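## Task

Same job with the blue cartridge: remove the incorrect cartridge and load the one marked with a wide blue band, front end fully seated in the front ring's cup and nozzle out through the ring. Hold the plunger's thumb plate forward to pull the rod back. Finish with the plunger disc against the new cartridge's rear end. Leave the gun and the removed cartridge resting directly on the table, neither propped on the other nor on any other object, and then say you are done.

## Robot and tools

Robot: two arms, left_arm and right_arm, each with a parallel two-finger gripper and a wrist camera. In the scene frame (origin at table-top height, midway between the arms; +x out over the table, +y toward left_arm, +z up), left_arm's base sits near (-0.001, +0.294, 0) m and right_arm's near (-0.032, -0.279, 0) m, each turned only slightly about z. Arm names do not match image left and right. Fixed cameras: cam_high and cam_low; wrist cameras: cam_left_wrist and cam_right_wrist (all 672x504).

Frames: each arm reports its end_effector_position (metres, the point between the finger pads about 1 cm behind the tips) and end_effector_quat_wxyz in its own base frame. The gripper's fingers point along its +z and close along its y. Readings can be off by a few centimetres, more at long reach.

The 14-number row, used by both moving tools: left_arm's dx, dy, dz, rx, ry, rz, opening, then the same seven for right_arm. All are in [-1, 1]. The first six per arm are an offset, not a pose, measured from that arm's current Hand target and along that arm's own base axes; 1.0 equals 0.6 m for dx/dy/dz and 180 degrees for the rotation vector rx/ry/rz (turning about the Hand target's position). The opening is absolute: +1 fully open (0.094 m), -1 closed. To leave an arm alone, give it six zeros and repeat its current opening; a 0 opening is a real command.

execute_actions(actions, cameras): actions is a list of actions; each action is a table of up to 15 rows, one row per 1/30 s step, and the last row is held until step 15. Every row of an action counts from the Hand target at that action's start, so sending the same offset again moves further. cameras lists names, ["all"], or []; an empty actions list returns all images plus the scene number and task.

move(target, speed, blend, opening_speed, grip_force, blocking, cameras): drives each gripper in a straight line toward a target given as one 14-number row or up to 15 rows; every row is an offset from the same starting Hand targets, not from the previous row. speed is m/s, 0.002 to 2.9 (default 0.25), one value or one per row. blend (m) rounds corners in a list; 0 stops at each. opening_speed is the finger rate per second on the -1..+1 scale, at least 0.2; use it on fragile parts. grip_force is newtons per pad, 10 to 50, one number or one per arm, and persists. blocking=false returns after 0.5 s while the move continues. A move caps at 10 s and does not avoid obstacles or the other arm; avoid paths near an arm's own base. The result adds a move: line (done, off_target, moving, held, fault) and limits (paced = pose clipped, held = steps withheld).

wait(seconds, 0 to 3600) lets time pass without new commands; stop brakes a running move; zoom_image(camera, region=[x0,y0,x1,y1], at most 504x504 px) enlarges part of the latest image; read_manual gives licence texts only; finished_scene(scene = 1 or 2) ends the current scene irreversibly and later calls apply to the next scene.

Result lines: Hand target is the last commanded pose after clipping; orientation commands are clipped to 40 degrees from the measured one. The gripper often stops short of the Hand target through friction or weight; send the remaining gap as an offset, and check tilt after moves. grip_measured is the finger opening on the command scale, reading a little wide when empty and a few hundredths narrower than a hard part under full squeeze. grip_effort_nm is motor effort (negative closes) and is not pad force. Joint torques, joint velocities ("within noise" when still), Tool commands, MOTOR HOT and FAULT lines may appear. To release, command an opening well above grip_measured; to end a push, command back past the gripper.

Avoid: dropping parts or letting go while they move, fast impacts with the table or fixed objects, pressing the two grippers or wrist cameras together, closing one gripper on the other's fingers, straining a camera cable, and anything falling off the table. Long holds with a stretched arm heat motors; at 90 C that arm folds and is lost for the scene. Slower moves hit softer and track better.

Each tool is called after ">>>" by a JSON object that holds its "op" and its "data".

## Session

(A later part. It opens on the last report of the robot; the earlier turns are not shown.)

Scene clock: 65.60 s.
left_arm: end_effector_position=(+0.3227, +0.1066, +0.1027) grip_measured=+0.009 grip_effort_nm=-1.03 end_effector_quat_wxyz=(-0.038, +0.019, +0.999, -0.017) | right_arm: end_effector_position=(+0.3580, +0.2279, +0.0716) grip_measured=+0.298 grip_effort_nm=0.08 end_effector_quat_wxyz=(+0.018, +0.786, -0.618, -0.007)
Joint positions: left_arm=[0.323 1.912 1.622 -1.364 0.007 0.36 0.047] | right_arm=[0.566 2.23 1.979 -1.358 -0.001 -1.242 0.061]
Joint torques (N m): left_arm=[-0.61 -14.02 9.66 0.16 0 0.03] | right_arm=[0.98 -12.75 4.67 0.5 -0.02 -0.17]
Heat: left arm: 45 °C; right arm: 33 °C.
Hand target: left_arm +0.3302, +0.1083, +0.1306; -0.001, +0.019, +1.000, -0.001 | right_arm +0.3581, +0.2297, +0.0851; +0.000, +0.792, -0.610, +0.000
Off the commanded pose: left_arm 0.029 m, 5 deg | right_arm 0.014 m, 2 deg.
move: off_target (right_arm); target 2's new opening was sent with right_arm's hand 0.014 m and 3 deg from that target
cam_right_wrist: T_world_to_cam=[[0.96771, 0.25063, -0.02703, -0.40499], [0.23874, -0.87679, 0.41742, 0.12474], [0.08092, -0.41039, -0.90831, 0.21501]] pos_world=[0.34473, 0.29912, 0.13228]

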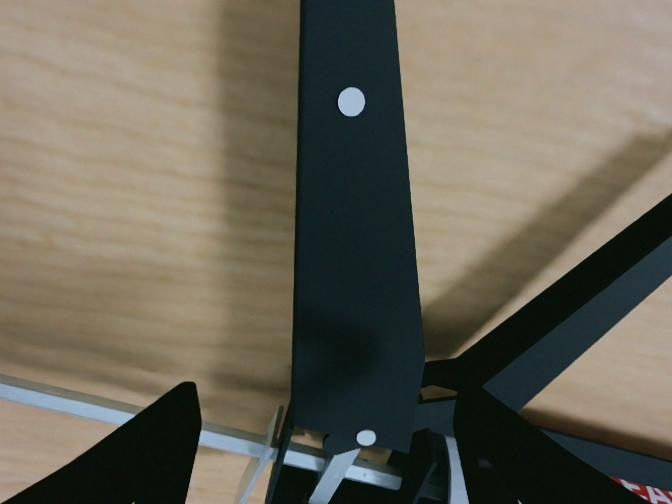

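>>> {"op": "move", "data": {"target": [[0,0,0.0,0,0,0,-0.1,0.0103,0.0163,0,0,0,0.0,0.2],[0,0,0.0,0,0,0,-0.1,0.0103,0.0163,-0.035,0,0,0.0,0.2]], "speed": [0.1,0.1], "cameras": ["cam_right_wrist"]}}

Scene clock: 67.47 s.
left_arm: end_effector_position=(+0.3227, +0.1066, +0.1027) grip_measured=+0.009 grip_effort_nm=-1.03 end_effector_quat_wxyz=(-0.038, +0.019, +0.999, -0.017) | right_arm: end_effector_position=(+0.3650, +0.2382, +0.0691) grip_measured=+0.202 grip_effort_nm=-0.08 end_effector_quat_wxyz=(-0.003, +0.790, -0.614, +0.000)
Joint positions: left_arm=[0.323 1.912 1.622 -1.364 0.007 0.36 0.047] | right_arm=[0.578 2.233 1.974 -1.307 -0.001 -1.242 0.056]
Joint torques (N m): left_arm=[-0.59 -14.01 9.61 0.16 -0.01 0.02] | right_arm=[0.81 -9.22 4.92 0.64 -0.02 -0.05]
Heat: left arm: 46 °C; right arm: 33 °C.
Hand target: left_arm +0.3302, +0.1083, +0.1306; -0.001, +0.019, +1.000, -0.001 | right_arm +0.3643, +0.2393, +0.0641; +0.000, +0.792, -0.611, +0.000
Off the commanded pose: left_arm 0.029 m, 5 deg | right_arm 0.005 m, 1 deg.
move: done
cam_right_wrist: T_world_to_cam=[[0.965, 0.26183, 0.0147, -0.41897], [0.23364, -0.88386, 0.40523, 0.13755], [0.1191, -0.38761, -0.9141, 0.19746]] pos_world=[0.34866, 0.30781, 0.13092]

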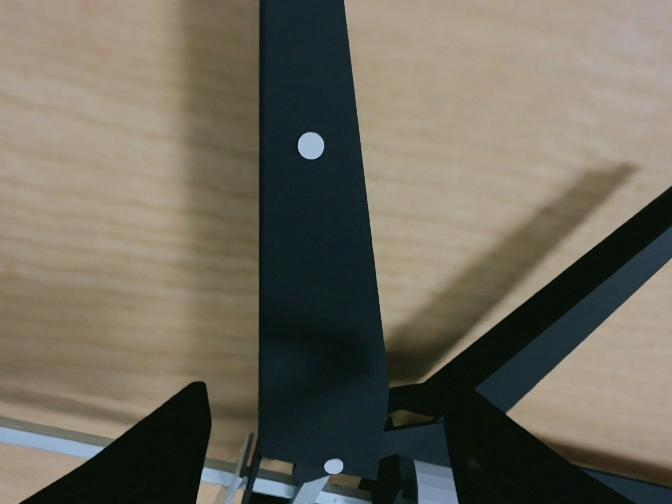

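>>> {"op": "move", "data": {"target": [[0,0,0.0,0,0,0,-0.1,0.0,0.0,-0.067,0,0,0.0,0.2],[0,0,0.0,0,0,0,-0.1,0.0,0.0,-0.067,0,0,0.0,-0.6]], "speed": [0.1,0.1], "cameras": ["cam_right_wrist"]}}

Scene clock: 70.03 s.
left_arm: end_effector_position=(+0.3227, +0.1066, +0.1027) grip_measured=+0.009 grip_effort_nm=-1.03 end_effector_quat_wxyz=(-0.038, +0.019, +0.999, -0.017) | right_arm: end_effector_position=(+0.3645, +0.2381, +0.0286) grip_measured=-0.229 grip_effort_nm=-1.03 end_effector_quat_wxyz=(-0.001, +0.790, -0.613, -0.001)
Joint positions: left_arm=[0.323 1.912 1.622 -1.364 0.007 0.36 0.047] | right_arm=[0.578 2.252 1.845 -1.162 -0.002 -1.243 0.036]
Joint torques (N m): left_arm=[-0.58 -14.06 9.63 0.17 0.01 0.02] | right_arm=[0.92 -9.43 4.97 0.64 -0.02 -0.03]
Heat: left arm: 46 °C; right arm: 34 °C.
Hand target: left_arm +0.3302, +0.1083, +0.1306; -0.001, +0.019, +1.000, -0.001 | right_arm +0.3643, +0.2393, +0.0239; +0.000, +0.792, -0.611, +0.000
Off the commanded pose: left_arm 0.029 m, 5 deg | right_arm 0.005 m, 0 deg.
move: done
cam_right_wrist: T_world_to_cam=[[0.96486, 0.26254, 0.01044, -0.41783], [0.23588, -0.883, 0.4058, 0.15289], [0.11575, -0.38908, -0.9139, 0.16194]] pos_world=[0.34835, 0.30771, 0.09032]

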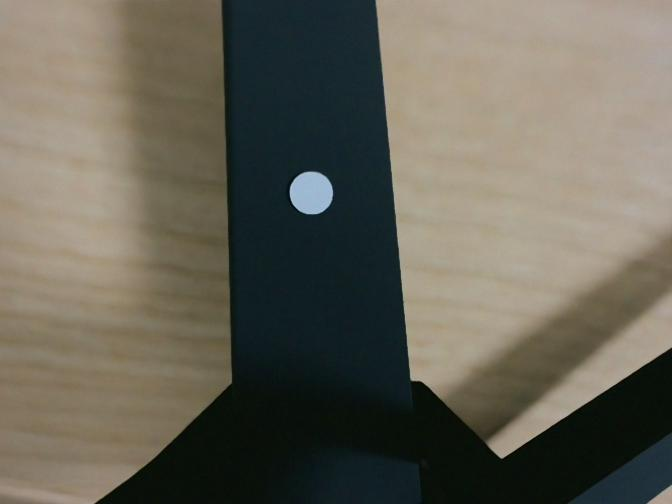

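>>> {"op": "move", "data": {"target": [0,0,0.0,0,0,0,-0.1,0.091,0.014,0.002,0,0,-0.40,-0.6], "speed": [0.13], "cameras": ["cam_right_wrist","cam_high"]}}

Scene clock: 75.90 s.
left_arm: end_effector_position=(+0.3227, +0.1066, +0.1027) grip_measured=+0.009 grip_effort_nm=-1.03 end_effector_quat_wxyz=(-0.038, +0.019, +0.999, -0.017) | right_arm: end_effector_position=(+0.4205, +0.2480, +0.0294) grip_measured=-0.229 grip_effort_nm=-1.03 end_effector_quat_wxyz=(+0.011, -0.300, +0.954, +0.000)
Joint positions: left_arm=[0.323 1.912 1.622 -1.364 0.007 0.36 0.047] | right_arm=[0.535 2.494 2.272 -1.327 0.006 -0.075 0.036]
Joint torques (N m): left_arm=[-0.59 -14.02 9.66 0.16 -0.01 0.02] | right_arm=[0.57 -9.7 7.42 0.35 -0.04 0.42]
Heat: left arm: 47 °C; right arm: 34 °C.
Hand target: left_arm +0.3302, +0.1083, +0.1306; -0.001, +0.019, +1.000, -0.001 | right_arm +0.4188, +0.2477, +0.0250; +0.000, -0.282, +0.959, +0.000
Off the commanded pose: left_arm 0.029 m, 5 deg | right_arm 0.005 m, 3 deg.
move: off_target (right_arm)
cam_right_wrist: T_world_to_cam=[[0.5853, -0.81062, 0.01761, -0.04896], [-0.75106, -0.53385, 0.38848, 0.47714], [-0.30551, -0.24061, -0.92129, 0.30067]] pos_world=[0.47887, 0.28737, 0.0925]
Images, in order (width x height): cam_high 672x504, cam_right_wrist 672x504.

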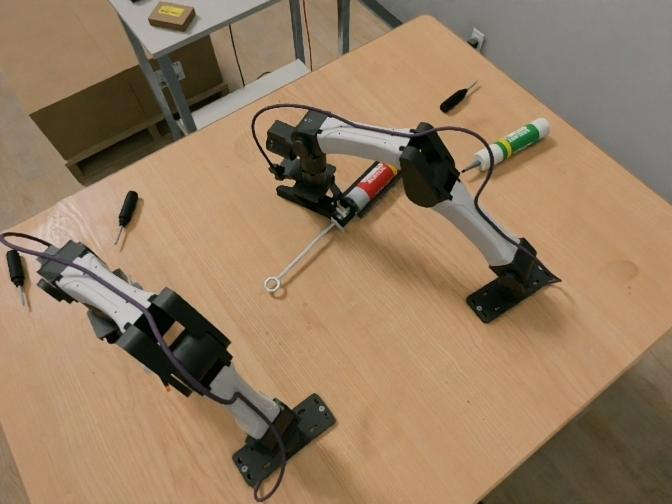

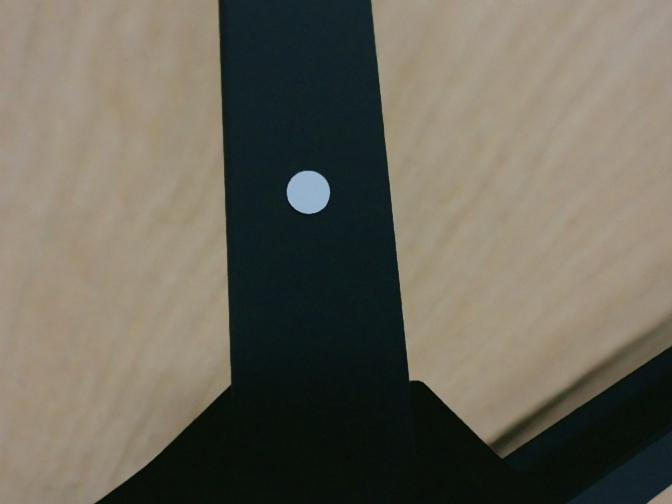

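>>> {"op": "move", "data": {"target": [[0,0,0.03,0,0,0,-0.1,0,0,0,0,0,0,-0.6],[-0.15,-0.27,0.03,0,0,0.15,-0.1,0,0,0,0,0,0,0.3],[-0.325,-0.543,0.03,0,0,0.318,-0.1,0,0,0.17,0,0,0,0.3],[-0.325,-0.543,-0.194,0,0,0.318,-0.1,-0.268,-0.021,0.142,0.029,-0.25,-0.123,-0.45]], "speed": [0.2,0.25,0.3,0.2], "cameras": ["cam_right_wrist","cam_left_wrist"]}}

Scene clock: 83.97 s.
left_arm: end_effector_position=(+0.1320, -0.2155, +0.0463) grip_measured=+0.009 grip_effort_nm=-1.03 end_effector_quat_wxyz=(-0.012, -0.462, +0.887, +0.004) | right_arm: end_effector_position=(+0.2941, +0.2369, +0.1020) grip_measured=+0.298 grip_effort_nm=0.08 end_effector_quat_wxyz=(+0.244, -0.174, +0.953, -0.050)
Joint positions: left_arm=[-1.006 1.56 0.983 -1.005 0.023 -1.967 0.047] | right_arm=[0.849 1.672 1.224 -0.783 0.377 0.422 0.061]
Joint torques (N m): left_arm=[-0.85 -5.86 5.94 0.5 -0.2 0] | right_arm=[0.13 -6.19 6.63 1.39 0.2 -0.03]
Heat: left arm: 46 °C; right arm: 36 °C.
Hand target: left_arm +0.1351, -0.2174, +0.0463; +0.000, -0.463, +0.887, -0.001 (not the last commanded pose) | right_arm +0.2970, +0.2375, +0.1034; +0.246, -0.172, +0.953, -0.048 (not the last commanded pose)
Tool commands: left_gripper/opening=-0.1 right_gripper/opening=+0.3
Off the commanded pose: left_arm 0.032 m, 1 deg | right_arm 0.037 m, 19 deg.
move: held (right_arm; a check stopped the path), off_target (left_arm; braked when a check withheld steps of right_arm); path passed 3 of 4 targets; target 4's new opening was not sent; target 2's new opening was sent with right_arm's hand 0.005 m and 3 deg from that target; limits=held
pose unreachable (right arm): on one or more control steps of this call, first in action 0 (counted from 0), this arm could not follow its commanded pose, so it was not sent that pose on those steps. It may still have moved: this result reports where it is.
cause: moving toward the commanded pose would bring a part of the arm too close to another arm (this arm's wrist (the part past joint 4) and the left arm's wrist (the part past joint 4), at the place that arm is still heading or pushing toward).
cam_left_wrist: T_world_to_cam=[[0.81452, -0.57909, -0.03494, -0.23093], [-0.49884, -0.72985, 0.46742, -0.07878], [-0.29618, -0.3633, -0.88334, 0.09418]] pos_world=[0.17669, -0.15701, 0.11195]
cam_right_wrist: T_world_to_cam=[[0.31539, -0.92861, 0.1955, 0.10395], [-0.94262, -0.33034, -0.04837, 0.40069], [0.10949, -0.16903, -0.97951, 0.19309]] pos_world=[0.32377, 0.26153, 0.18819]
Images, in order (width x height): cam_left_wrist 672x504, cam_right_wrist 672x504.

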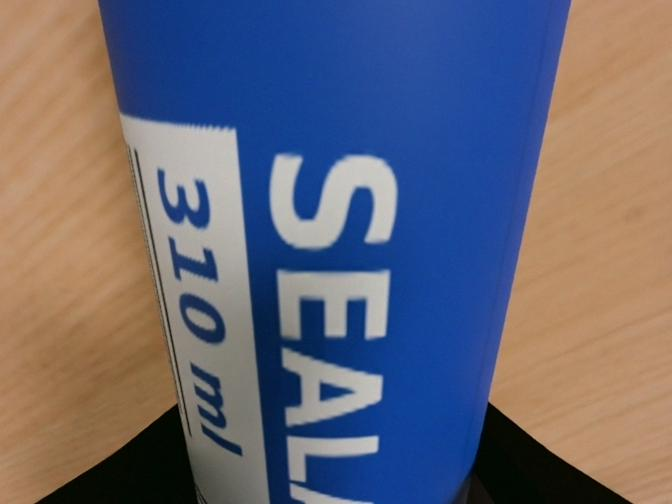

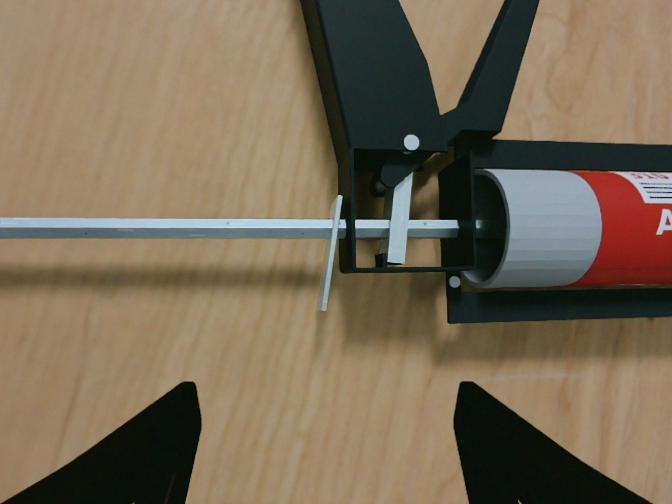

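>>> {"op": "move", "data": {"target": [[0,0,-0.056,0,0,0,-0.1,0,0,0,0,0,0,0.3],[0,0,-0.056,0,0,0,0.35,0,0,0,0,0,0,-0.45],[0,0,0.12,0,0,0,0.35,0,0,0,0,0,0,-0.45]], "speed": [0.12,0.2,0.2], "opening_speed": 0.5, "cameras": ["cam_left_wrist","cam_high"]}}

Scene clock: 87.80 s.
left_arm: end_effector_position=(+0.1336, -0.2165, +0.0760) grip_measured=+0.347 grip_effort_nm=0.14 end_effector_quat_wxyz=(-0.008, -0.462, +0.887, +0.003) | right_arm: end_effector_position=(+0.2941, +0.2369, +0.1020) grip_measured=-0.448 grip_effort_nm=-0.08 end_effector_quat_wxyz=(+0.244, -0.174, +0.953, -0.050)
Joint positions: left_arm=[-1.008 1.531 1.078 -1.124 0.015 -1.969 0.063] | right_arm=[0.849 1.672 1.224 -0.783 0.377 0.422 0.026]
Joint torques (N m): left_arm=[-0.7 -7.32 7.79 0.2 -0.12 0.01] | right_arm=[0.14 -6.12 6.64 1.37 0.2 -0.03]
Heat: left arm: 46 °C; right arm: 36 °C.
Hand target: left_arm +0.1351, -0.2174, +0.0844; -0.001, -0.462, +0.887, -0.004 (not the last commanded pose) | right_arm +0.2970, +0.2375, +0.1034; +0.246, -0.172, +0.953, -0.048
Off the commanded pose: left_arm 0.042 m, 1 deg | right_arm 0.003 m, 0 deg.
move: held (left_arm; a check stopped the path); path passed 2 of 3 targets; target 2's new opening was sent with left_arm's hand 0.011 m and 3 deg from that target; limits=held
pose unreachable (left arm): on one or more control steps of this call, first in action 0 (counted from 0), this arm could not follow its commanded pose, so it was not sent that pose on those steps. It may still have moved: this result reports where it is.
cause: moving toward the commanded pose would bring a part of the arm too close to another arm (this arm's wrist (the part past joint 4) and the right arm's wrist (the part past joint 4), where that arm would come to rest).
cam_left_wrist: T_world_to_cam=[[0.81476, -0.57909, -0.02877, -0.23231], [-0.50287, -0.73047, 0.4621, -0.09175], [-0.28861, -0.36203, -0.88636, 0.11998]] pos_world=[0.17777, -0.15812, 0.14206]
Images, in order (width x height): cam_high 672x504, cam_left_wrist 672x504.

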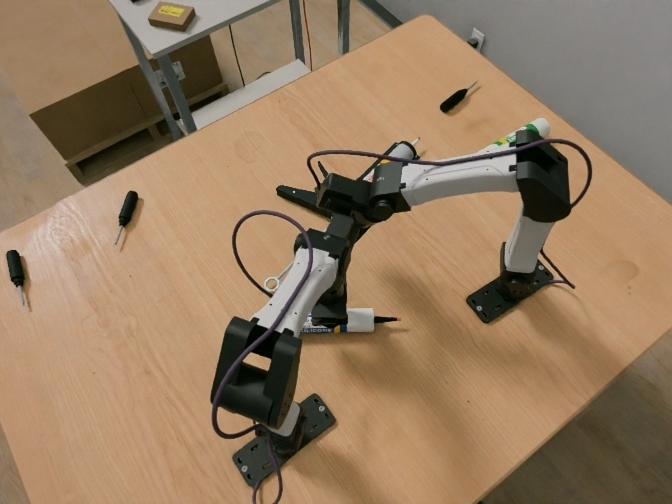

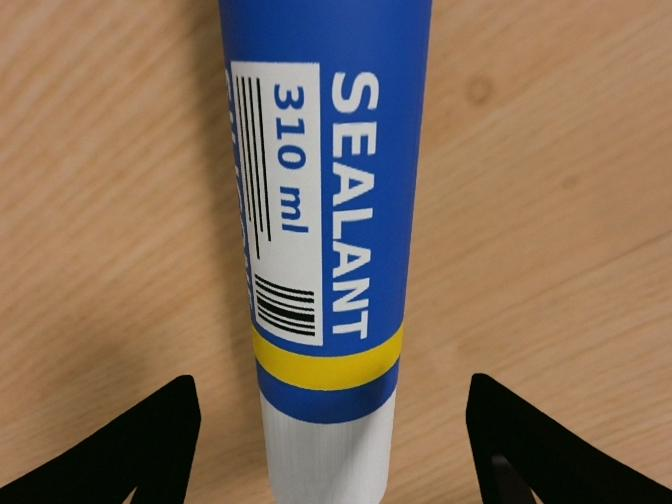

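>>> {"op": "move", "data": {"target": [[0,0,0,0,0,0,0.35,0.03,-0.2,0.08,0,0,0,-0.45],[0,0,0.1,0,0,0,0.3,0.03,-0.2,0.08,0,0,0,-0.45],[0.15,0.02,0.1,0,0,-0.35,0,0.03,-0.2,0.08,0,0,0,-0.45],[0.252,0.055,0.06,0,0,-0.744,0,0.03,-0.2,0.08,0,0,0,-0.45]], "speed": [0.3,0.25,0.3,0.3], "blend": [0.0,0.02,0.03,0], "cameras": ["cam_left_wrist"]}}

Scene clock: 97.13 s.
left_arm: end_effector_position=(+0.2744, -0.1804, +0.1178) grip_measured=+0.003 grip_effort_nm=-0.15 end_effector_quat_wxyz=(-0.021, +0.633, +0.774, -0.006) | right_arm: end_effector_position=(+0.3186, +0.1185, +0.1532) grip_measured=-0.448 grip_effort_nm=-0.08 end_effector_quat_wxyz=(+0.251, -0.165, +0.953, -0.049)
Joint positions: left_arm=[-0.578 1.827 1.573 -1.36 0.008 0.794 0.047] | right_arm=[0.477 1.405 1.152 -0.854 0.239 0.078 0.026]
Joint torques (N m): left_arm=[0.38 -7.47 8.57 0.61 0.01 0.13] | right_arm=[0.4 -5.05 5.68 1.52 0.05 -0.14]
Heat: left arm: 44 °C; right arm: 34 °C.
Hand target: left_arm +0.2863, -0.1844, +0.1205; -0.004, +0.635, +0.773, -0.001 | right_arm +0.3149, +0.1175, +0.1513; +0.246, -0.172, +0.953, -0.048
Off the commanded pose: left_arm 0.013 m, 2 deg | right_arm 0.004 m, 1 deg.
move: off_target (left_arm); blend cut to 0 m at target 2, 0 m at target 3
cam_left_wrist: T_world_to_cam=[[-0.98164, -0.18975, 0.01931, 0.23243], [-0.1581, 0.86615, 0.47412, 0.17814], [-0.10669, 0.46237, -0.88025, 0.30883]] pos_world=[0.28928, -0.25299, 0.1829]

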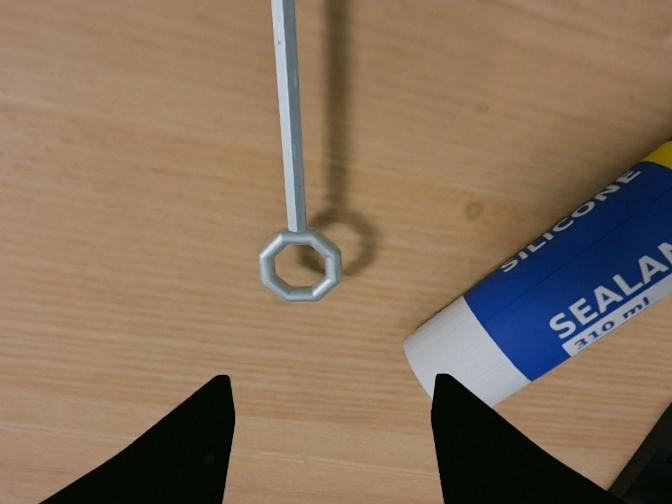

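>>> {"op": "move", "data": {"target": [[0.02,-0.022,0,0,0,0,0,0,0,0,0,0,0,-0.45],[0.013,-0.018,-0.1,0,0,0,0,0,0,0,0,0,0,-0.45]], "speed": [0.2,0.2], "cameras": ["cam_left_wrist"]}}

Scene clock: 99.20 s.
left_arm: end_effector_position=(+0.2925, -0.1923, +0.0645) grip_measured=+0.003 grip_effort_nm=-0.15 end_effector_quat_wxyz=(-0.008, +0.633, +0.774, -0.005) | right_arm: end_effector_position=(+0.3186, +0.1185, +0.1532) grip_measured=-0.448 grip_effort_nm=-0.08 end_effector_quat_wxyz=(+0.251, -0.165, +0.953, -0.049)
Joint positions: left_arm=[-0.578 1.906 1.465 -1.146 0.008 0.795 0.047] | right_arm=[0.477 1.405 1.152 -0.854 0.239 0.078 0.026]
Joint torques (N m): left_arm=[-0.76 -8.66 5.45 0.7 0.02 0.04] | right_arm=[0.42 -5.04 5.7 1.52 0.04 -0.14]
Heat: left arm: 44 °C; right arm: 34 °C.
Hand target: left_arm +0.2942, -0.1953, +0.0606; -0.004, +0.635, +0.773, -0.001 | right_arm +0.3149, +0.1175, +0.1513; +0.246, -0.172, +0.953, -0.048
Off the commanded pose: left_arm 0.005 m, 1 deg | right_arm 0.004 m, 1 deg.
move: done
cam_left_wrist: T_world_to_cam=[[-0.98193, -0.18926, -0.00013, 0.25056], [-0.16834, 0.87308, 0.45759, 0.22193], [-0.08649, 0.44935, -0.88916, 0.26151]] pos_world=[0.30601, -0.26385, 0.13101]

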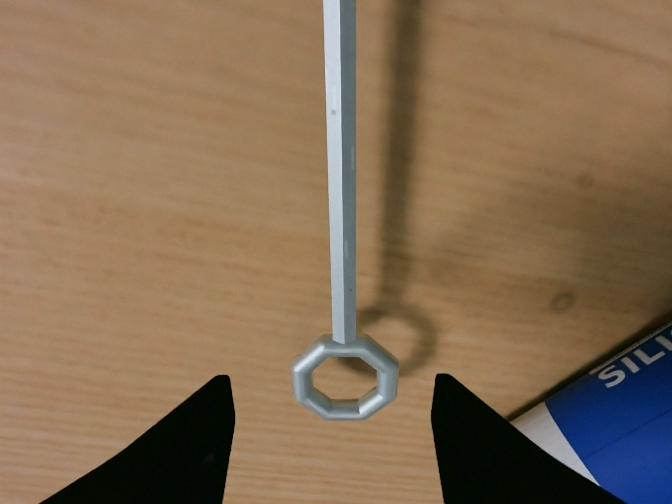

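>>> {"op": "move", "data": {"target": [[-0.004,-0.0055,-0.0777,0,0,0,0,-0.02,0.08,-0.02,0.01,-0.05,-0.03,-0.45],[-0.004,-0.0055,-0.0777,0,0,0,-1,-0.062,0.198,-0.108,0.018,-0.09,-0.0535,-0.45]], "speed": [0.12,0.2], "cameras": ["cam_left_wrist","cam_right_wrist"]}}

Scene clock: 106.20 s.
left_arm: end_effector_position=(+0.2915, -0.1969, +0.0192) grip_measured=-0.851 grip_effort_nm=-1.03 end_effector_quat_wxyz=(-0.004, +0.633, +0.774, -0.004) | right_arm: end_effector_position=(+0.2762, +0.2348, +0.0870) grip_measured=-0.448 grip_effort_nm=-0.08 end_effector_quat_wxyz=(+0.372, -0.086, +0.922, -0.068)
Joint positions: left_arm=[-0.591 1.954 1.344 -0.969 0.007 0.779 0.007] | right_arm=[1.008 1.601 0.959 -0.508 0.671 0.673 0.026]
Joint torques (N m): left_arm=[-0.66 -8.47 5.2 0.68 0.02 0.09] | right_arm=[0.8 -5.04 5.79 1.59 0.44 0.21]
Heat: left arm: 43 °C; right arm: 33 °C.
Hand target: left_arm +0.2917, -0.1985, +0.0139; -0.004, +0.635, +0.773, -0.001 | right_arm +0.2779, +0.2363, +0.0866; +0.378, -0.076, +0.921, -0.065
Off the commanded pose: left_arm 0.005 m, 0 deg | right_arm 0.002 m, 1 deg.
move: done
cam_left_wrist: T_world_to_cam=[[-0.98148, -0.19148, -0.00587, 0.2481], [-0.1733, 0.8744, 0.4532, 0.24831], [-0.08165, 0.44583, -0.89139, 0.22122]] pos_world=[0.3046, -0.26824, 0.08611]
cam_right_wrist: T_world_to_cam=[[0.11217, -0.97197, 0.2066, 0.17586], [-0.93062, -0.17564, -0.32108, 0.36652], [0.34837, -0.15626, -0.92424, 0.10619]] pos_world=[0.28437, 0.25191, 0.1795]

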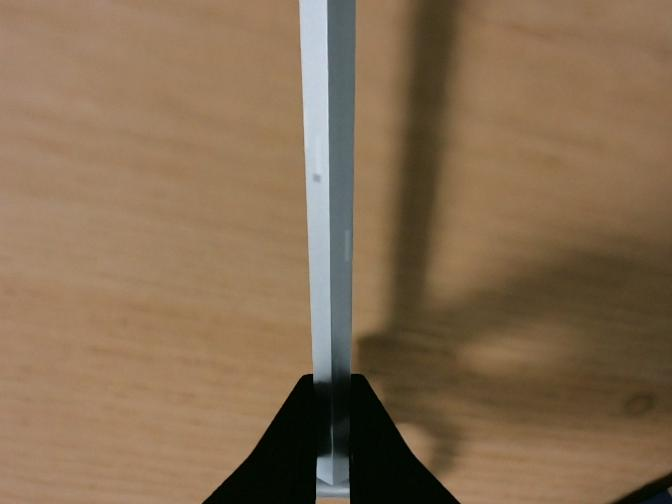

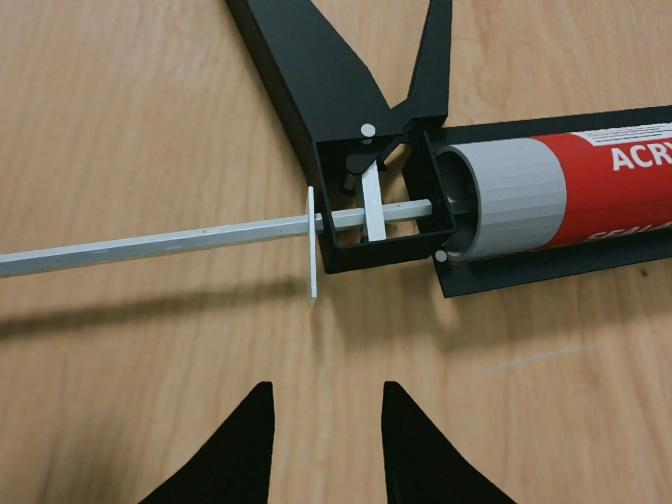

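>>> {"op": "move", "data": {"target": [[0,0,0,0,0,0,-1,0.027,0.0005,-0.059,0,0,0,-0.45],[0,0,0,0,0,0,-1,0.062,-0.0025,-0.095,0,0,0,-0.45]], "speed": [0.12,0.08], "cameras": ["cam_right_wrist"]}}

Scene clock: 108.60 s.
left_arm: end_effector_position=(+0.2915, -0.1969, +0.0192) grip_measured=-0.851 grip_effort_nm=-1.03 end_effector_quat_wxyz=(-0.004, +0.633, +0.774, -0.004) | right_arm: end_effector_position=(+0.3150, +0.2354, +0.0337) grip_measured=-0.448 grip_effort_nm=-0.08 end_effector_quat_wxyz=(+0.380, -0.072, +0.920, -0.066)
Joint positions: left_arm=[-0.591 1.954 1.344 -0.969 0.007 0.779 0.007] | right_arm=[0.91 1.781 0.901 -0.193 0.643 0.585 0.026]
Joint torques (N m): left_arm=[-0.69 -8.44 5.16 0.69 0.01 0.08] | right_arm=[0.25 -5.98 4.63 1.79 0.24 -0.14]
Heat: left arm: 43 °C; right arm: 33 °C.
Hand target: left_arm +0.2917, -0.1985, +0.0139; -0.004, +0.635, +0.773, -0.001 | right_arm +0.3150, +0.2348, +0.0295; +0.377, -0.077, +0.921, -0.065
Off the commanded pose: left_arm 0.006 m, 0 deg | right_arm 0.004 m, 1 deg.
move: done
cam_right_wrist: T_world_to_cam=[[0.08696, -0.97728, 0.19332, 0.19275], [-0.92836, -0.14989, -0.34012, 0.37949], [0.36136, -0.1499, -0.9203, 0.0378]] pos_world=[0.32188, 0.25092, 0.12659]

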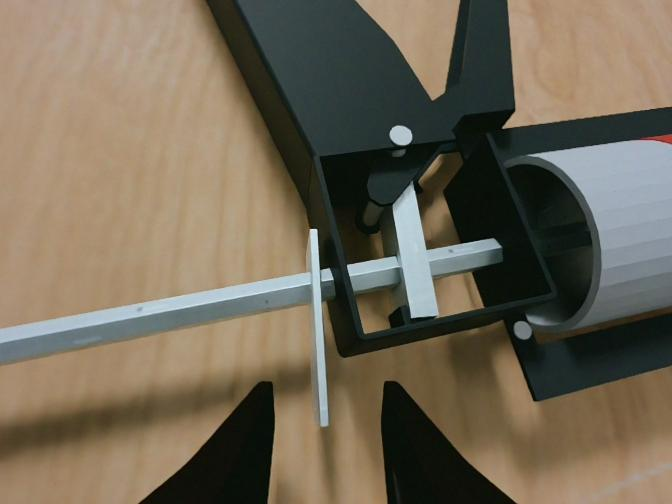

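>>> {"op": "move", "data": {"target": [[0,0,0,0,0,0,-1,0,0,0,0,0,0,-0.45],[0,0,0,0,0,0,-1,0.0,0.0,0,0,0,0,-1]], "speed": [0.12,0.08], "opening_speed": 0.6, "cameras": ["cam_right_wrist"]}}

Scene clock: 110.40 s.
left_arm: end_effector_position=(+0.2919, -0.1973, +0.0192) grip_measured=-0.851 grip_effort_nm=-1.03 end_effector_quat_wxyz=(-0.003, +0.633, +0.774, -0.004) | right_arm: end_effector_position=(+0.3151, +0.2371, +0.0336) grip_measured=-0.979 grip_effort_nm=-0.94 end_effector_quat_wxyz=(+0.379, -0.073, +0.920, -0.061)
Joint positions: left_arm=[-0.591 1.954 1.344 -0.967 0.007 0.779 0.007] | right_arm=[0.91 1.781 0.901 -0.187 0.636 0.584 0.001]
Joint torques (N m): left_arm=[-0.75 -8.42 5.19 0.67 0.02 0.08] | right_arm=[0.25 -5.98 4.64 1.72 0.32 -0.11]
Heat: left arm: 43 °C; right arm: 33 °C.
Hand target: left_arm +0.2917, -0.1985, +0.0139; -0.004, +0.635, +0.773, -0.001 | right_arm +0.3151, +0.2348, +0.0296; +0.378, -0.077, +0.921, -0.065
Off the commanded pose: left_arm 0.005 m, 0 deg | right_arm 0.005 m, 1 deg.
move: done
cam_right_wrist: T_world_to_cam=[[0.09101, -0.97839, 0.18566, 0.19368], [-0.92821, -0.15088, -0.34009, 0.37996], [0.36075, -0.14138, -0.92188, 0.03624]] pos_world=[0.32198, 0.25195, 0.12668]

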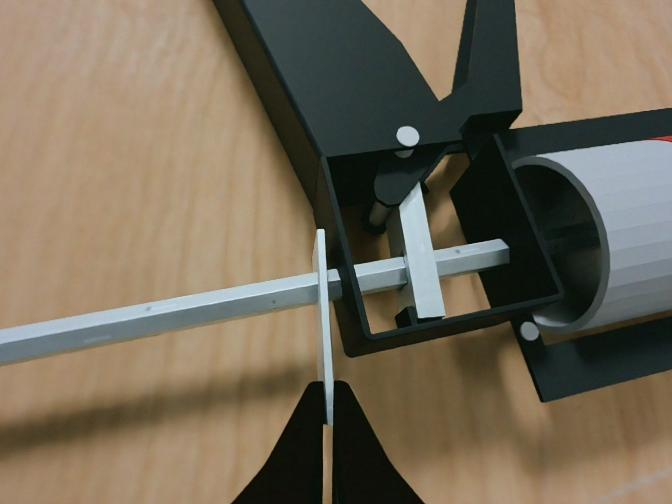

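>>> {"op": "move", "data": {"target": [[0,0,0,0,0,0,-1,0.0167,-0.083,0.0067,0,0,0.11,-1],[-0.024,0.114,0,0,0,0,-1,0.0167,-0.083,0.0067,0,0,0.11,-1]], "speed": [0.1,0.1], "cameras": ["cam_right_wrist"]}}

Scene clock: 113.90 s.
left_arm: end_effector_position=(+0.2857, -0.1752, +0.0145) grip_measured=-0.851 grip_effort_nm=-1.03 end_effector_quat_wxyz=(+0.047, +0.636, +0.768, -0.050) | right_arm: end_effector_position=(+0.3173, +0.2136, +0.0301) grip_measured=-0.983 grip_effort_nm=-0.93 end_effector_quat_wxyz=(+0.373, -0.244, +0.893, +0.060)
Joint positions: left_arm=[-0.489 1.834 1.152 -0.816 0.118 0.89 0.007] | right_arm=[0.67 1.591 0.614 0.166 0.17 0.068 0.001]
Joint torques (N m): left_arm=[3.97 -10.67 3.33 -0.26 -0.85 0.49] | right_arm=[-1.68 -7.23 4.33 1.81 0.99 -0.48]
Heat: left arm: 43 °C; right arm: 33 °C.
Hand target: left_arm +0.2774, -0.1302, +0.0139; -0.004, +0.635, +0.773, -0.001 | right_arm +0.3250, +0.1850, +0.0335; +0.383, -0.234, +0.894, +0.001
Off the commanded pose: left_arm 0.046 m, 8 deg | right_arm 0.030 m, 7 deg.
move: off_target (left_arm, right_arm)
cam_right_wrist: T_world_to_cam=[[0.48325, -0.87049, 0.09334, 0.02641], [-0.80519, -0.48378, -0.34297, 0.4094], [0.34371, 0.09058, -0.9347, -0.01493]] pos_world=[0.32201, 0.2224, 0.12399]

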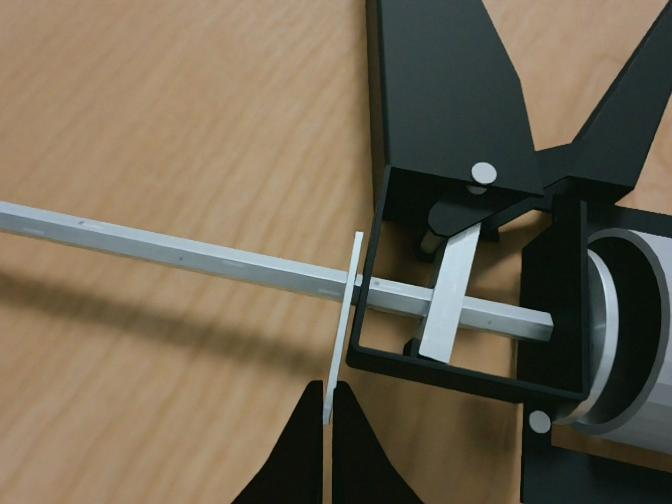

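>>> {"op": "move", "data": {"target": [[0.009,-0.05,0,0,0,0,-1,-0.0125,0.042,-0.004,0,0,0,-1],[0.009,-0.05,0,0,0,0,-1,-0.0125,0.042,-0.004,0,0,0,-0.3],[0.009,-0.05,0,0,0,0,-1,-0.1125,0.06,0.13,0,0,0,-0.3]], "speed": [0.08,0.1,0.2], "cameras": ["cam_right_wrist","cam_left_wrist"]}}

Scene clock: 117.23 s.
left_arm: end_effector_position=(+0.2834, -0.1750, +0.0164) grip_measured=-0.851 grip_effort_nm=-1.03 end_effector_quat_wxyz=(+0.027, +0.634, +0.772, -0.030) | right_arm: end_effector_position=(+0.2535, +0.2150, +0.0992) grip_measured=-0.301 grip_effort_nm=0.08 end_effector_quat_wxyz=(+0.370, -0.245, +0.896, -0.008)
Joint positions: left_arm=[-0.518 1.848 1.184 -0.863 0.068 0.857 0.007] | right_arm=[0.935 1.299 0.725 -0.365 0.453 0.25 0.033]
Joint torques (N m): left_arm=[0.16 -6.94 7.28 0.04 -0.48 0.13] | right_arm=[1.02 -3.92 8.73 1.82 0.28 0.22]
Heat: left arm: 43 °C; right arm: 32 °C.
Hand target: left_arm +0.2827, -0.1601, +0.0139; -0.004, +0.635, +0.773, -0.001 | right_arm +0.2575, +0.2210, +0.1115; +0.383, -0.234, +0.894, +0.001
Off the commanded pose: left_arm 0.015 m, 5 deg | right_arm 0.014 m, 2 deg.
move: off_target (left_arm, right_arm); target 2's new opening was sent with right_arm's hand 0.007 m and 3 deg from that target
cam_left_wrist: T_world_to_cam=[[-0.98244, -0.18646, -0.0063, 0.24562], [-0.17481, 0.90823, 0.38021, 0.23653], [-0.06517, 0.37464, -0.92488, 0.19164]] pos_world=[0.29514, -0.24082, 0.08886]
cam_right_wrist: T_world_to_cam=[[0.43587, -0.87434, 0.21341, 0.05294], [-0.82078, -0.48345, -0.3043, 0.38248], [0.36924, -0.04253, -0.92836, 0.09296]] pos_world=[0.25653, 0.23515, 0.1914]
Images, in order (width x height): cam_left_wrist 672x504, cam_right_wrist 672x504.

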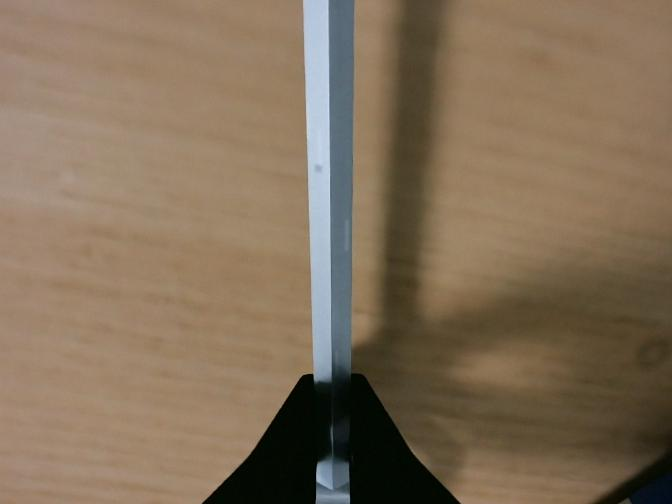

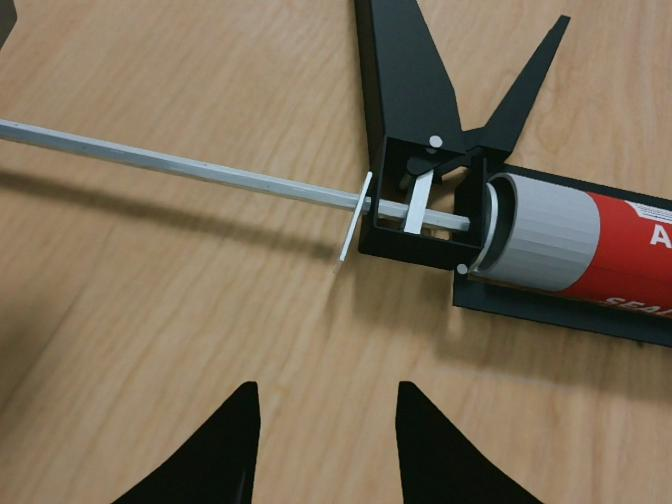

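>>> {"op": "move", "data": {"target": [[0,0,0,0,0,0,-1,0.06,-0.05,0.1,-0.07,0.05,0.13,0.2],[0,0,0,0,0,0,-1,0.2125,-0.202,0.05,-0.217,0.16,0.408,0.2]], "speed": [0.25,0.25], "blend": [0.03,0], "cameras": ["cam_right_wrist"]}}

Scene clock: 121.57 s.
left_arm: end_effector_position=(+0.2834, -0.1750, +0.0164) grip_measured=-0.851 grip_effort_nm=-1.03 end_effector_quat_wxyz=(+0.027, +0.634, +0.772, -0.030) | right_arm: end_effector_position=(+0.3812, +0.1017, +0.1390) grip_measured=+0.198 grip_effort_nm=0.08 end_effector_quat_wxyz=(+0.000, +0.800, -0.599, -0.004)
Joint positions: left_arm=[-0.518 1.848 1.184 -0.863 0.068 0.857 0.007] | right_arm=[0.258 2.072 1.999 -1.502 -0.007 -1.598 0.056]
Joint torques (N m): left_arm=[0.16 -6.94 7.34 0.05 -0.49 0.13] | right_arm=[0.27 -7.83 7.75 0.32 0 -0.16]
Heat: left arm: 42 °C; right arm: 32 °C.
Hand target: left_arm +0.2827, -0.1601, +0.0139; -0.004, +0.635, +0.773, -0.001 | right_arm +0.3850, +0.0998, +0.1416; +0.000, +0.804, -0.595, +0.000
Off the commanded pose: left_arm 0.015 m, 5 deg | right_arm 0.005 m, 1 deg.
move: done
cam_right_wrist: T_world_to_cam=[[0.9551, 0.29622, 0.00575, -0.39844], [0.26907, -0.87534, 0.40173, -0.02912], [0.12403, -0.38214, -0.91574, 0.20422]] pos_world=[0.36306, 0.17058, 0.201]

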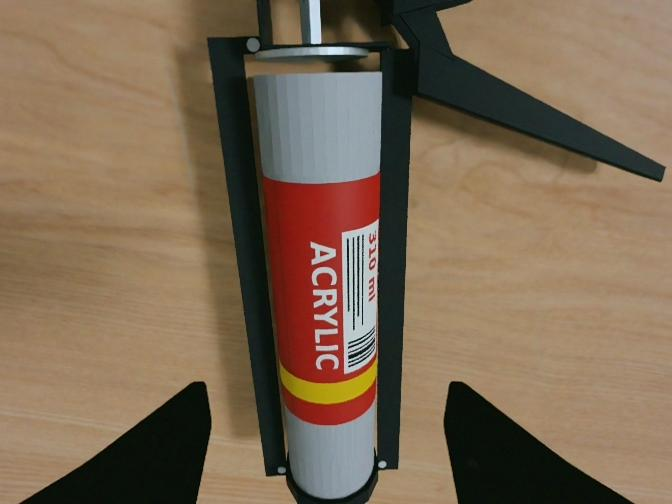

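>>> {"op": "move", "data": {"target": [[0,0,0,0,0,0,-1,-0.006,0.019,-0.14,0,0,0.011,0.2],[0,0,0,0,0,0,-1,-0.006,0.019,-0.18,0,0,0.011,0.2],[0,0,0,0,0,0,-1,-0.006,0.019,-0.18,0,0,0.011,-0.3]], "speed": [0.2,0.1,0.1], "opening_speed": 1.2, "cameras": ["cam_right_wrist"]}}

Scene clock: 124.33 s.
left_arm: end_effector_position=(+0.2835, -0.1748, +0.0164) grip_measured=-0.851 grip_effort_nm=-1.03 end_effector_quat_wxyz=(+0.027, +0.634, +0.772, -0.029) | right_arm: end_effector_position=(+0.3784, +0.1100, +0.0387) grip_measured=-0.029 grip_effort_nm=-1.03 end_effector_quat_wxyz=(+0.003, +0.809, -0.588, -0.005)
Joint positions: left_arm=[-0.518 1.848 1.184 -0.863 0.066 0.857 0.007] | right_arm=[0.281 2.089 1.624 -1.117 -0.005 -1.604 0.046]
Joint torques (N m): left_arm=[0.18 -6.97 7.3 0.04 -0.47 0.13] | right_arm=[0.88 -8.16 4.81 0.72 0 -0.17]
Heat: left arm: 42 °C; right arm: 33 °C.
Hand target: left_arm +0.2827, -0.1601, +0.0139; -0.004, +0.635, +0.773, -0.001 | right_arm +0.3814, +0.1112, +0.0335; +0.000, +0.814, -0.581, +0.000
Off the commanded pose: left_arm 0.015 m, 5 deg | right_arm 0.006 m, 1 deg.
move: done
cam_right_wrist: T_world_to_cam=[[0.9464, 0.32301, -0.00039, -0.39706], [0.29579, -0.86616, 0.40282, 0.00802], [0.12978, -0.38135, -0.91528, 0.11361]] pos_world=[0.35866, 0.17852, 0.1006]

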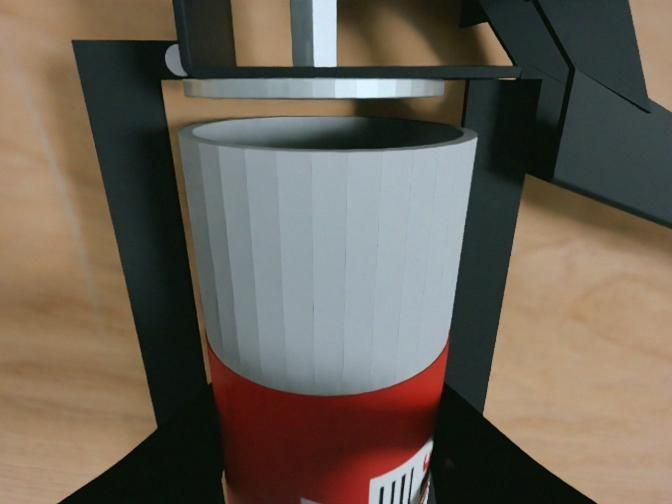

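>>> {"op": "move", "data": {"target": [[0,0,0,0,0,0,-1,-0.006,0.02,0,0,0,0,-0.3],[0,0,0,0,0,0,-1,-0.006,0.02,0.1,0.0526,0.016,0,-0.3]], "speed": [0.08,0.12], "cameras": ["cam_right_wrist","cam_low"]}}

>>> {"op": "zoom_image", "data": {"camera": "cam_low", "region": [250, 270, 410, 350]}}

Scene clock: 127.53 s.
left_arm: end_effector_position=(+0.2838, -0.1708, +0.0156) grip_measured=-0.851 grip_effort_nm=-1.03 end_effector_quat_wxyz=(+0.021, +0.634, +0.772, -0.019) | right_arm: end_effector_position=(+0.3732, +0.1200, +0.0747) grip_measured=-0.029 grip_effort_nm=-1.03 end_effector_quat_wxyz=(-0.035, +0.808, -0.584, -0.075)
Joint positions: left_arm=[-0.518 1.849 1.184 -0.87 0.045 0.857 0.007] | right_arm=[0.24 2.089 1.759 -1.286 -0.159 -1.654 0.046]
Joint torques (N m): left_arm=[0.14 -6.99 7.32 0.09 -0.31 0.12] | right_arm=[0.55 -10.4 8.9 0.05 -0.26 -0.12]
Heat: left arm: 41 °C; right arm: 33 °C.
Hand target: left_arm +0.2827, -0.1601, +0.0139; -0.004, +0.635, +0.773, -0.001 | right_arm +0.3778, +0.1231, +0.0935; -0.052, +0.811, -0.579, -0.068
Off the commanded pose: left_arm 0.011 m, 4 deg | right_arm 0.020 m, 2 deg.
move: off_target (right_arm)
cam_right_wrist: T_world_to_cam=[[0.94386, 0.3298, -0.01894, -0.39384], [0.32354, -0.91131, 0.25462, 0.00979], [0.06671, -0.24646, -0.96686, 0.16223]] pos_world=[0.35774, 0.17879, 0.1469]
Images, in order (width x height): cam_low 672x504, cam_right_wrist 672x504.

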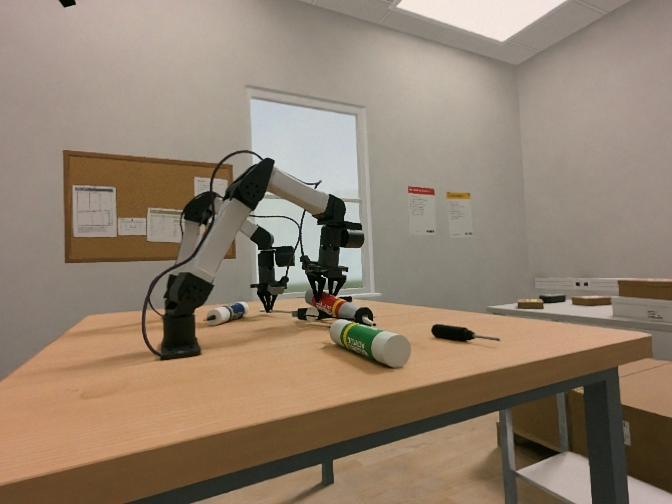

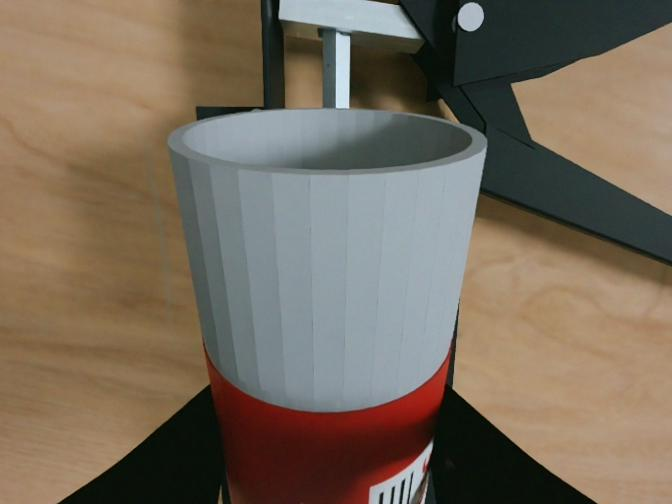

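Scaled by 3.150 from the camera's image (finer frame: 960x720).

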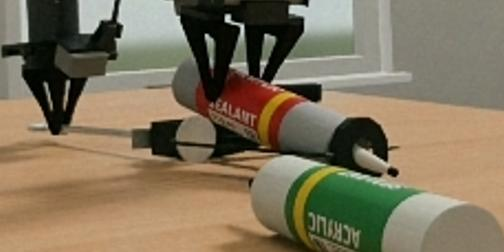

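>>> {"op": "move", "data": {"target": [[0,0,0,0,0,0,-1,-0.008,0.028,0.02,0,0,0,-0.3],[0,0,0,0,0,0,-1,-0.041,0.137,0.03,0,0,0,-0.3]], "speed": [0.1,0.15], "blend": [0.01,0], "cameras": ["cam_right_wrist","cam_low"]}}

>>> {"op": "zoom_image", "data": {"camera": "cam_low", "region": [250, 270, 410, 350]}}

Scene clock: 129.40 s.
left_arm: end_effector_position=(+0.2838, -0.1708, +0.0156) grip_measured=-0.851 grip_effort_nm=-1.03 end_effector_quat_wxyz=(+0.021, +0.634, +0.772, -0.019) | right_arm: end_effector_position=(+0.3467, +0.2043, +0.0969) grip_measured=-0.029 grip_effort_nm=-1.03 end_effector_quat_wxyz=(-0.039, +0.816, -0.572, -0.078)
Joint positions: left_arm=[-0.518 1.849 1.184 -0.87 0.045 0.857 0.007] | right_arm=[0.458 2.089 1.847 -1.335 -0.173 -1.462 0.046]
Joint torques (N m): left_arm=[0.18 -6.99 7.32 0.09 -0.31 0.12] | right_arm=[0.29 -9.68 8.96 0.25 -0.11 0.17]
Heat: left arm: 41 °C; right arm: 34 °C.
Hand target: left_arm +0.2827, -0.1601, +0.0139; -0.004, +0.635, +0.773, -0.001 | right_arm +0.3531, +0.2054, +0.1115; -0.052, +0.811, -0.578, -0.068
Off the commanded pose: left_arm 0.011 m, 4 deg | right_arm 0.016 m, 2 deg.
move: off_target (right_arm)
cam_right_wrist: T_world_to_cam=[[0.93434, 0.35614, -0.0134, -0.39876], [0.34833, -0.90459, 0.24573, 0.08055], [0.07539, -0.23426, -0.96925, 0.20102]] pos_world=[0.32936, 0.26197, 0.1697]
Images, in order (width x height): cam_low 672x504, cam_right_wrist 672x504.

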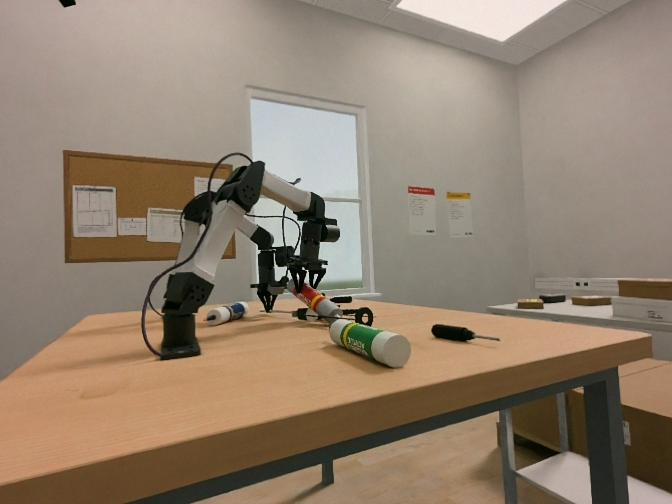

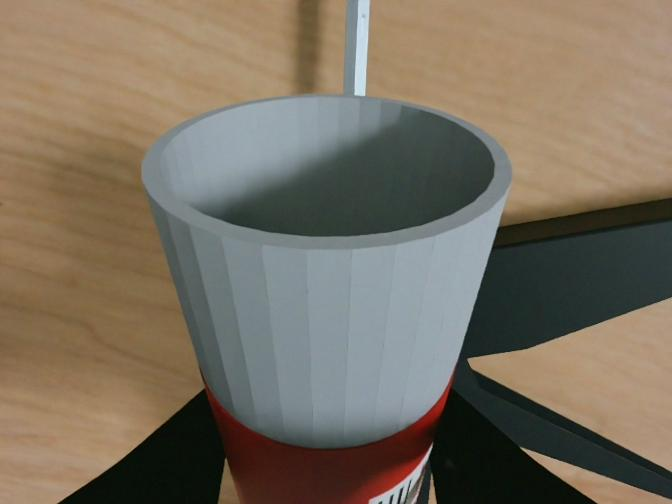

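Scaled by 3.150 from the camera's image (finer frame: 960x720).

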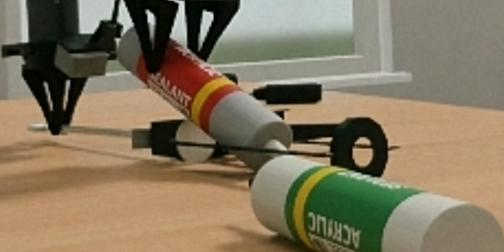

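>>> {"op": "move", "data": {"target": [[0,0,0,0,0,0,-1,0,0,0.133,0,0,0,-0.5],[0,0,0,0,0,0,-1,-0.228,-0.0857,0.133,0,0,0,-0.5],[0,0,0,0,0,0,-1,-0.228,-0.0857,0.03,0,0,0,-0.5]], "speed": [0.15,0.2,0.15], "cameras": ["cam_right_wrist","cam_low"]}}

>>> {"op": "zoom_image", "data": {"camera": "cam_low", "region": [200, 250, 360, 350]}}

Scene clock: 132.83 s.
left_arm: end_effector_position=(+0.2682, -0.1639, +0.0143) grip_measured=-0.851 grip_effort_nm=-1.03 end_effector_quat_wxyz=(-0.013, +0.668, +0.744, -0.023) | right_arm: end_effector_position=(+0.2293, +0.1694, +0.1361) grip_measured=-0.060 grip_effort_nm=-1.00 end_effector_quat_wxyz=(-0.092, +0.827, -0.552, -0.059)
Joint positions: left_arm=[-0.527 1.853 1.184 -0.936 0.039 0.937 0.007] | right_arm=[0.522 1.506 1.276 -1.226 -0.188 -1.432 0.044]
Joint torques (N m): left_arm=[1.13 -7.38 7.04 0.65 -0.22 -0.65] | right_arm=[-0.38 -4.72 4.57 0.05 0.05 0.48]
Heat: left arm: 41 °C; right arm: 35 °C.
Hand target: left_arm +0.2828, -0.1601, +0.0140; -0.004, +0.635, +0.773, -0.001 | right_arm +0.2163, +0.1539, +0.1294; -0.052, +0.811, -0.578, -0.069
Off the commanded pose: left_arm 0.015 m, 6 deg | right_arm 0.021 m, 6 deg.
move: off_target (right_arm)
cam_right_wrist: T_world_to_cam=[[0.91717, 0.38576, 0.09992, -0.2926], [0.35836, -0.90812, 0.21657, 0.08247], [0.17428, -0.16283, -0.97114, 0.20511]] pos_world=[0.20307, 0.22116, 0.21056]
Images, in order (width x height): cam_low 672x504, cam_right_wrist 672x504.

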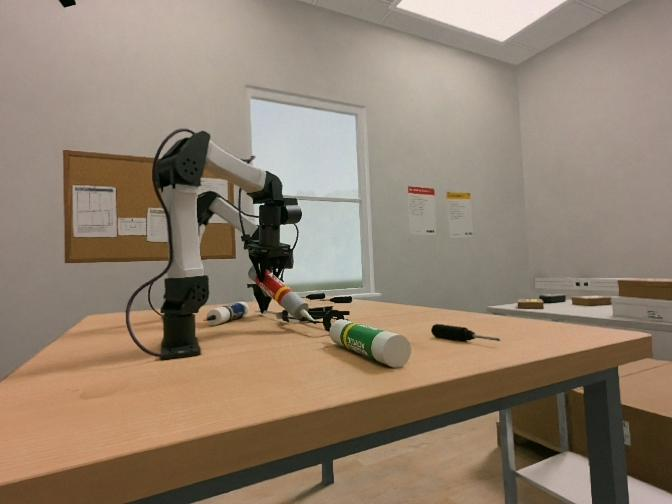

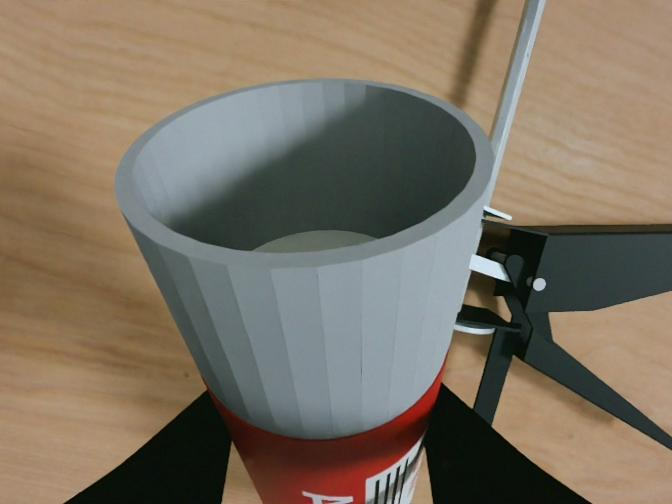

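Scaled by 3.150 from the camera's image (finer frame: 960x720).

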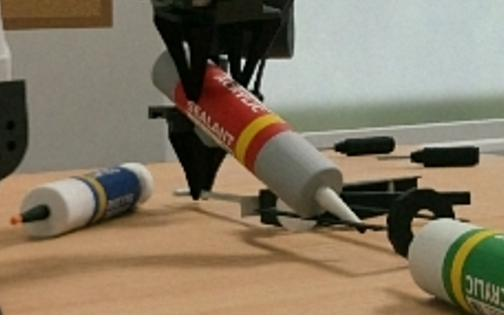

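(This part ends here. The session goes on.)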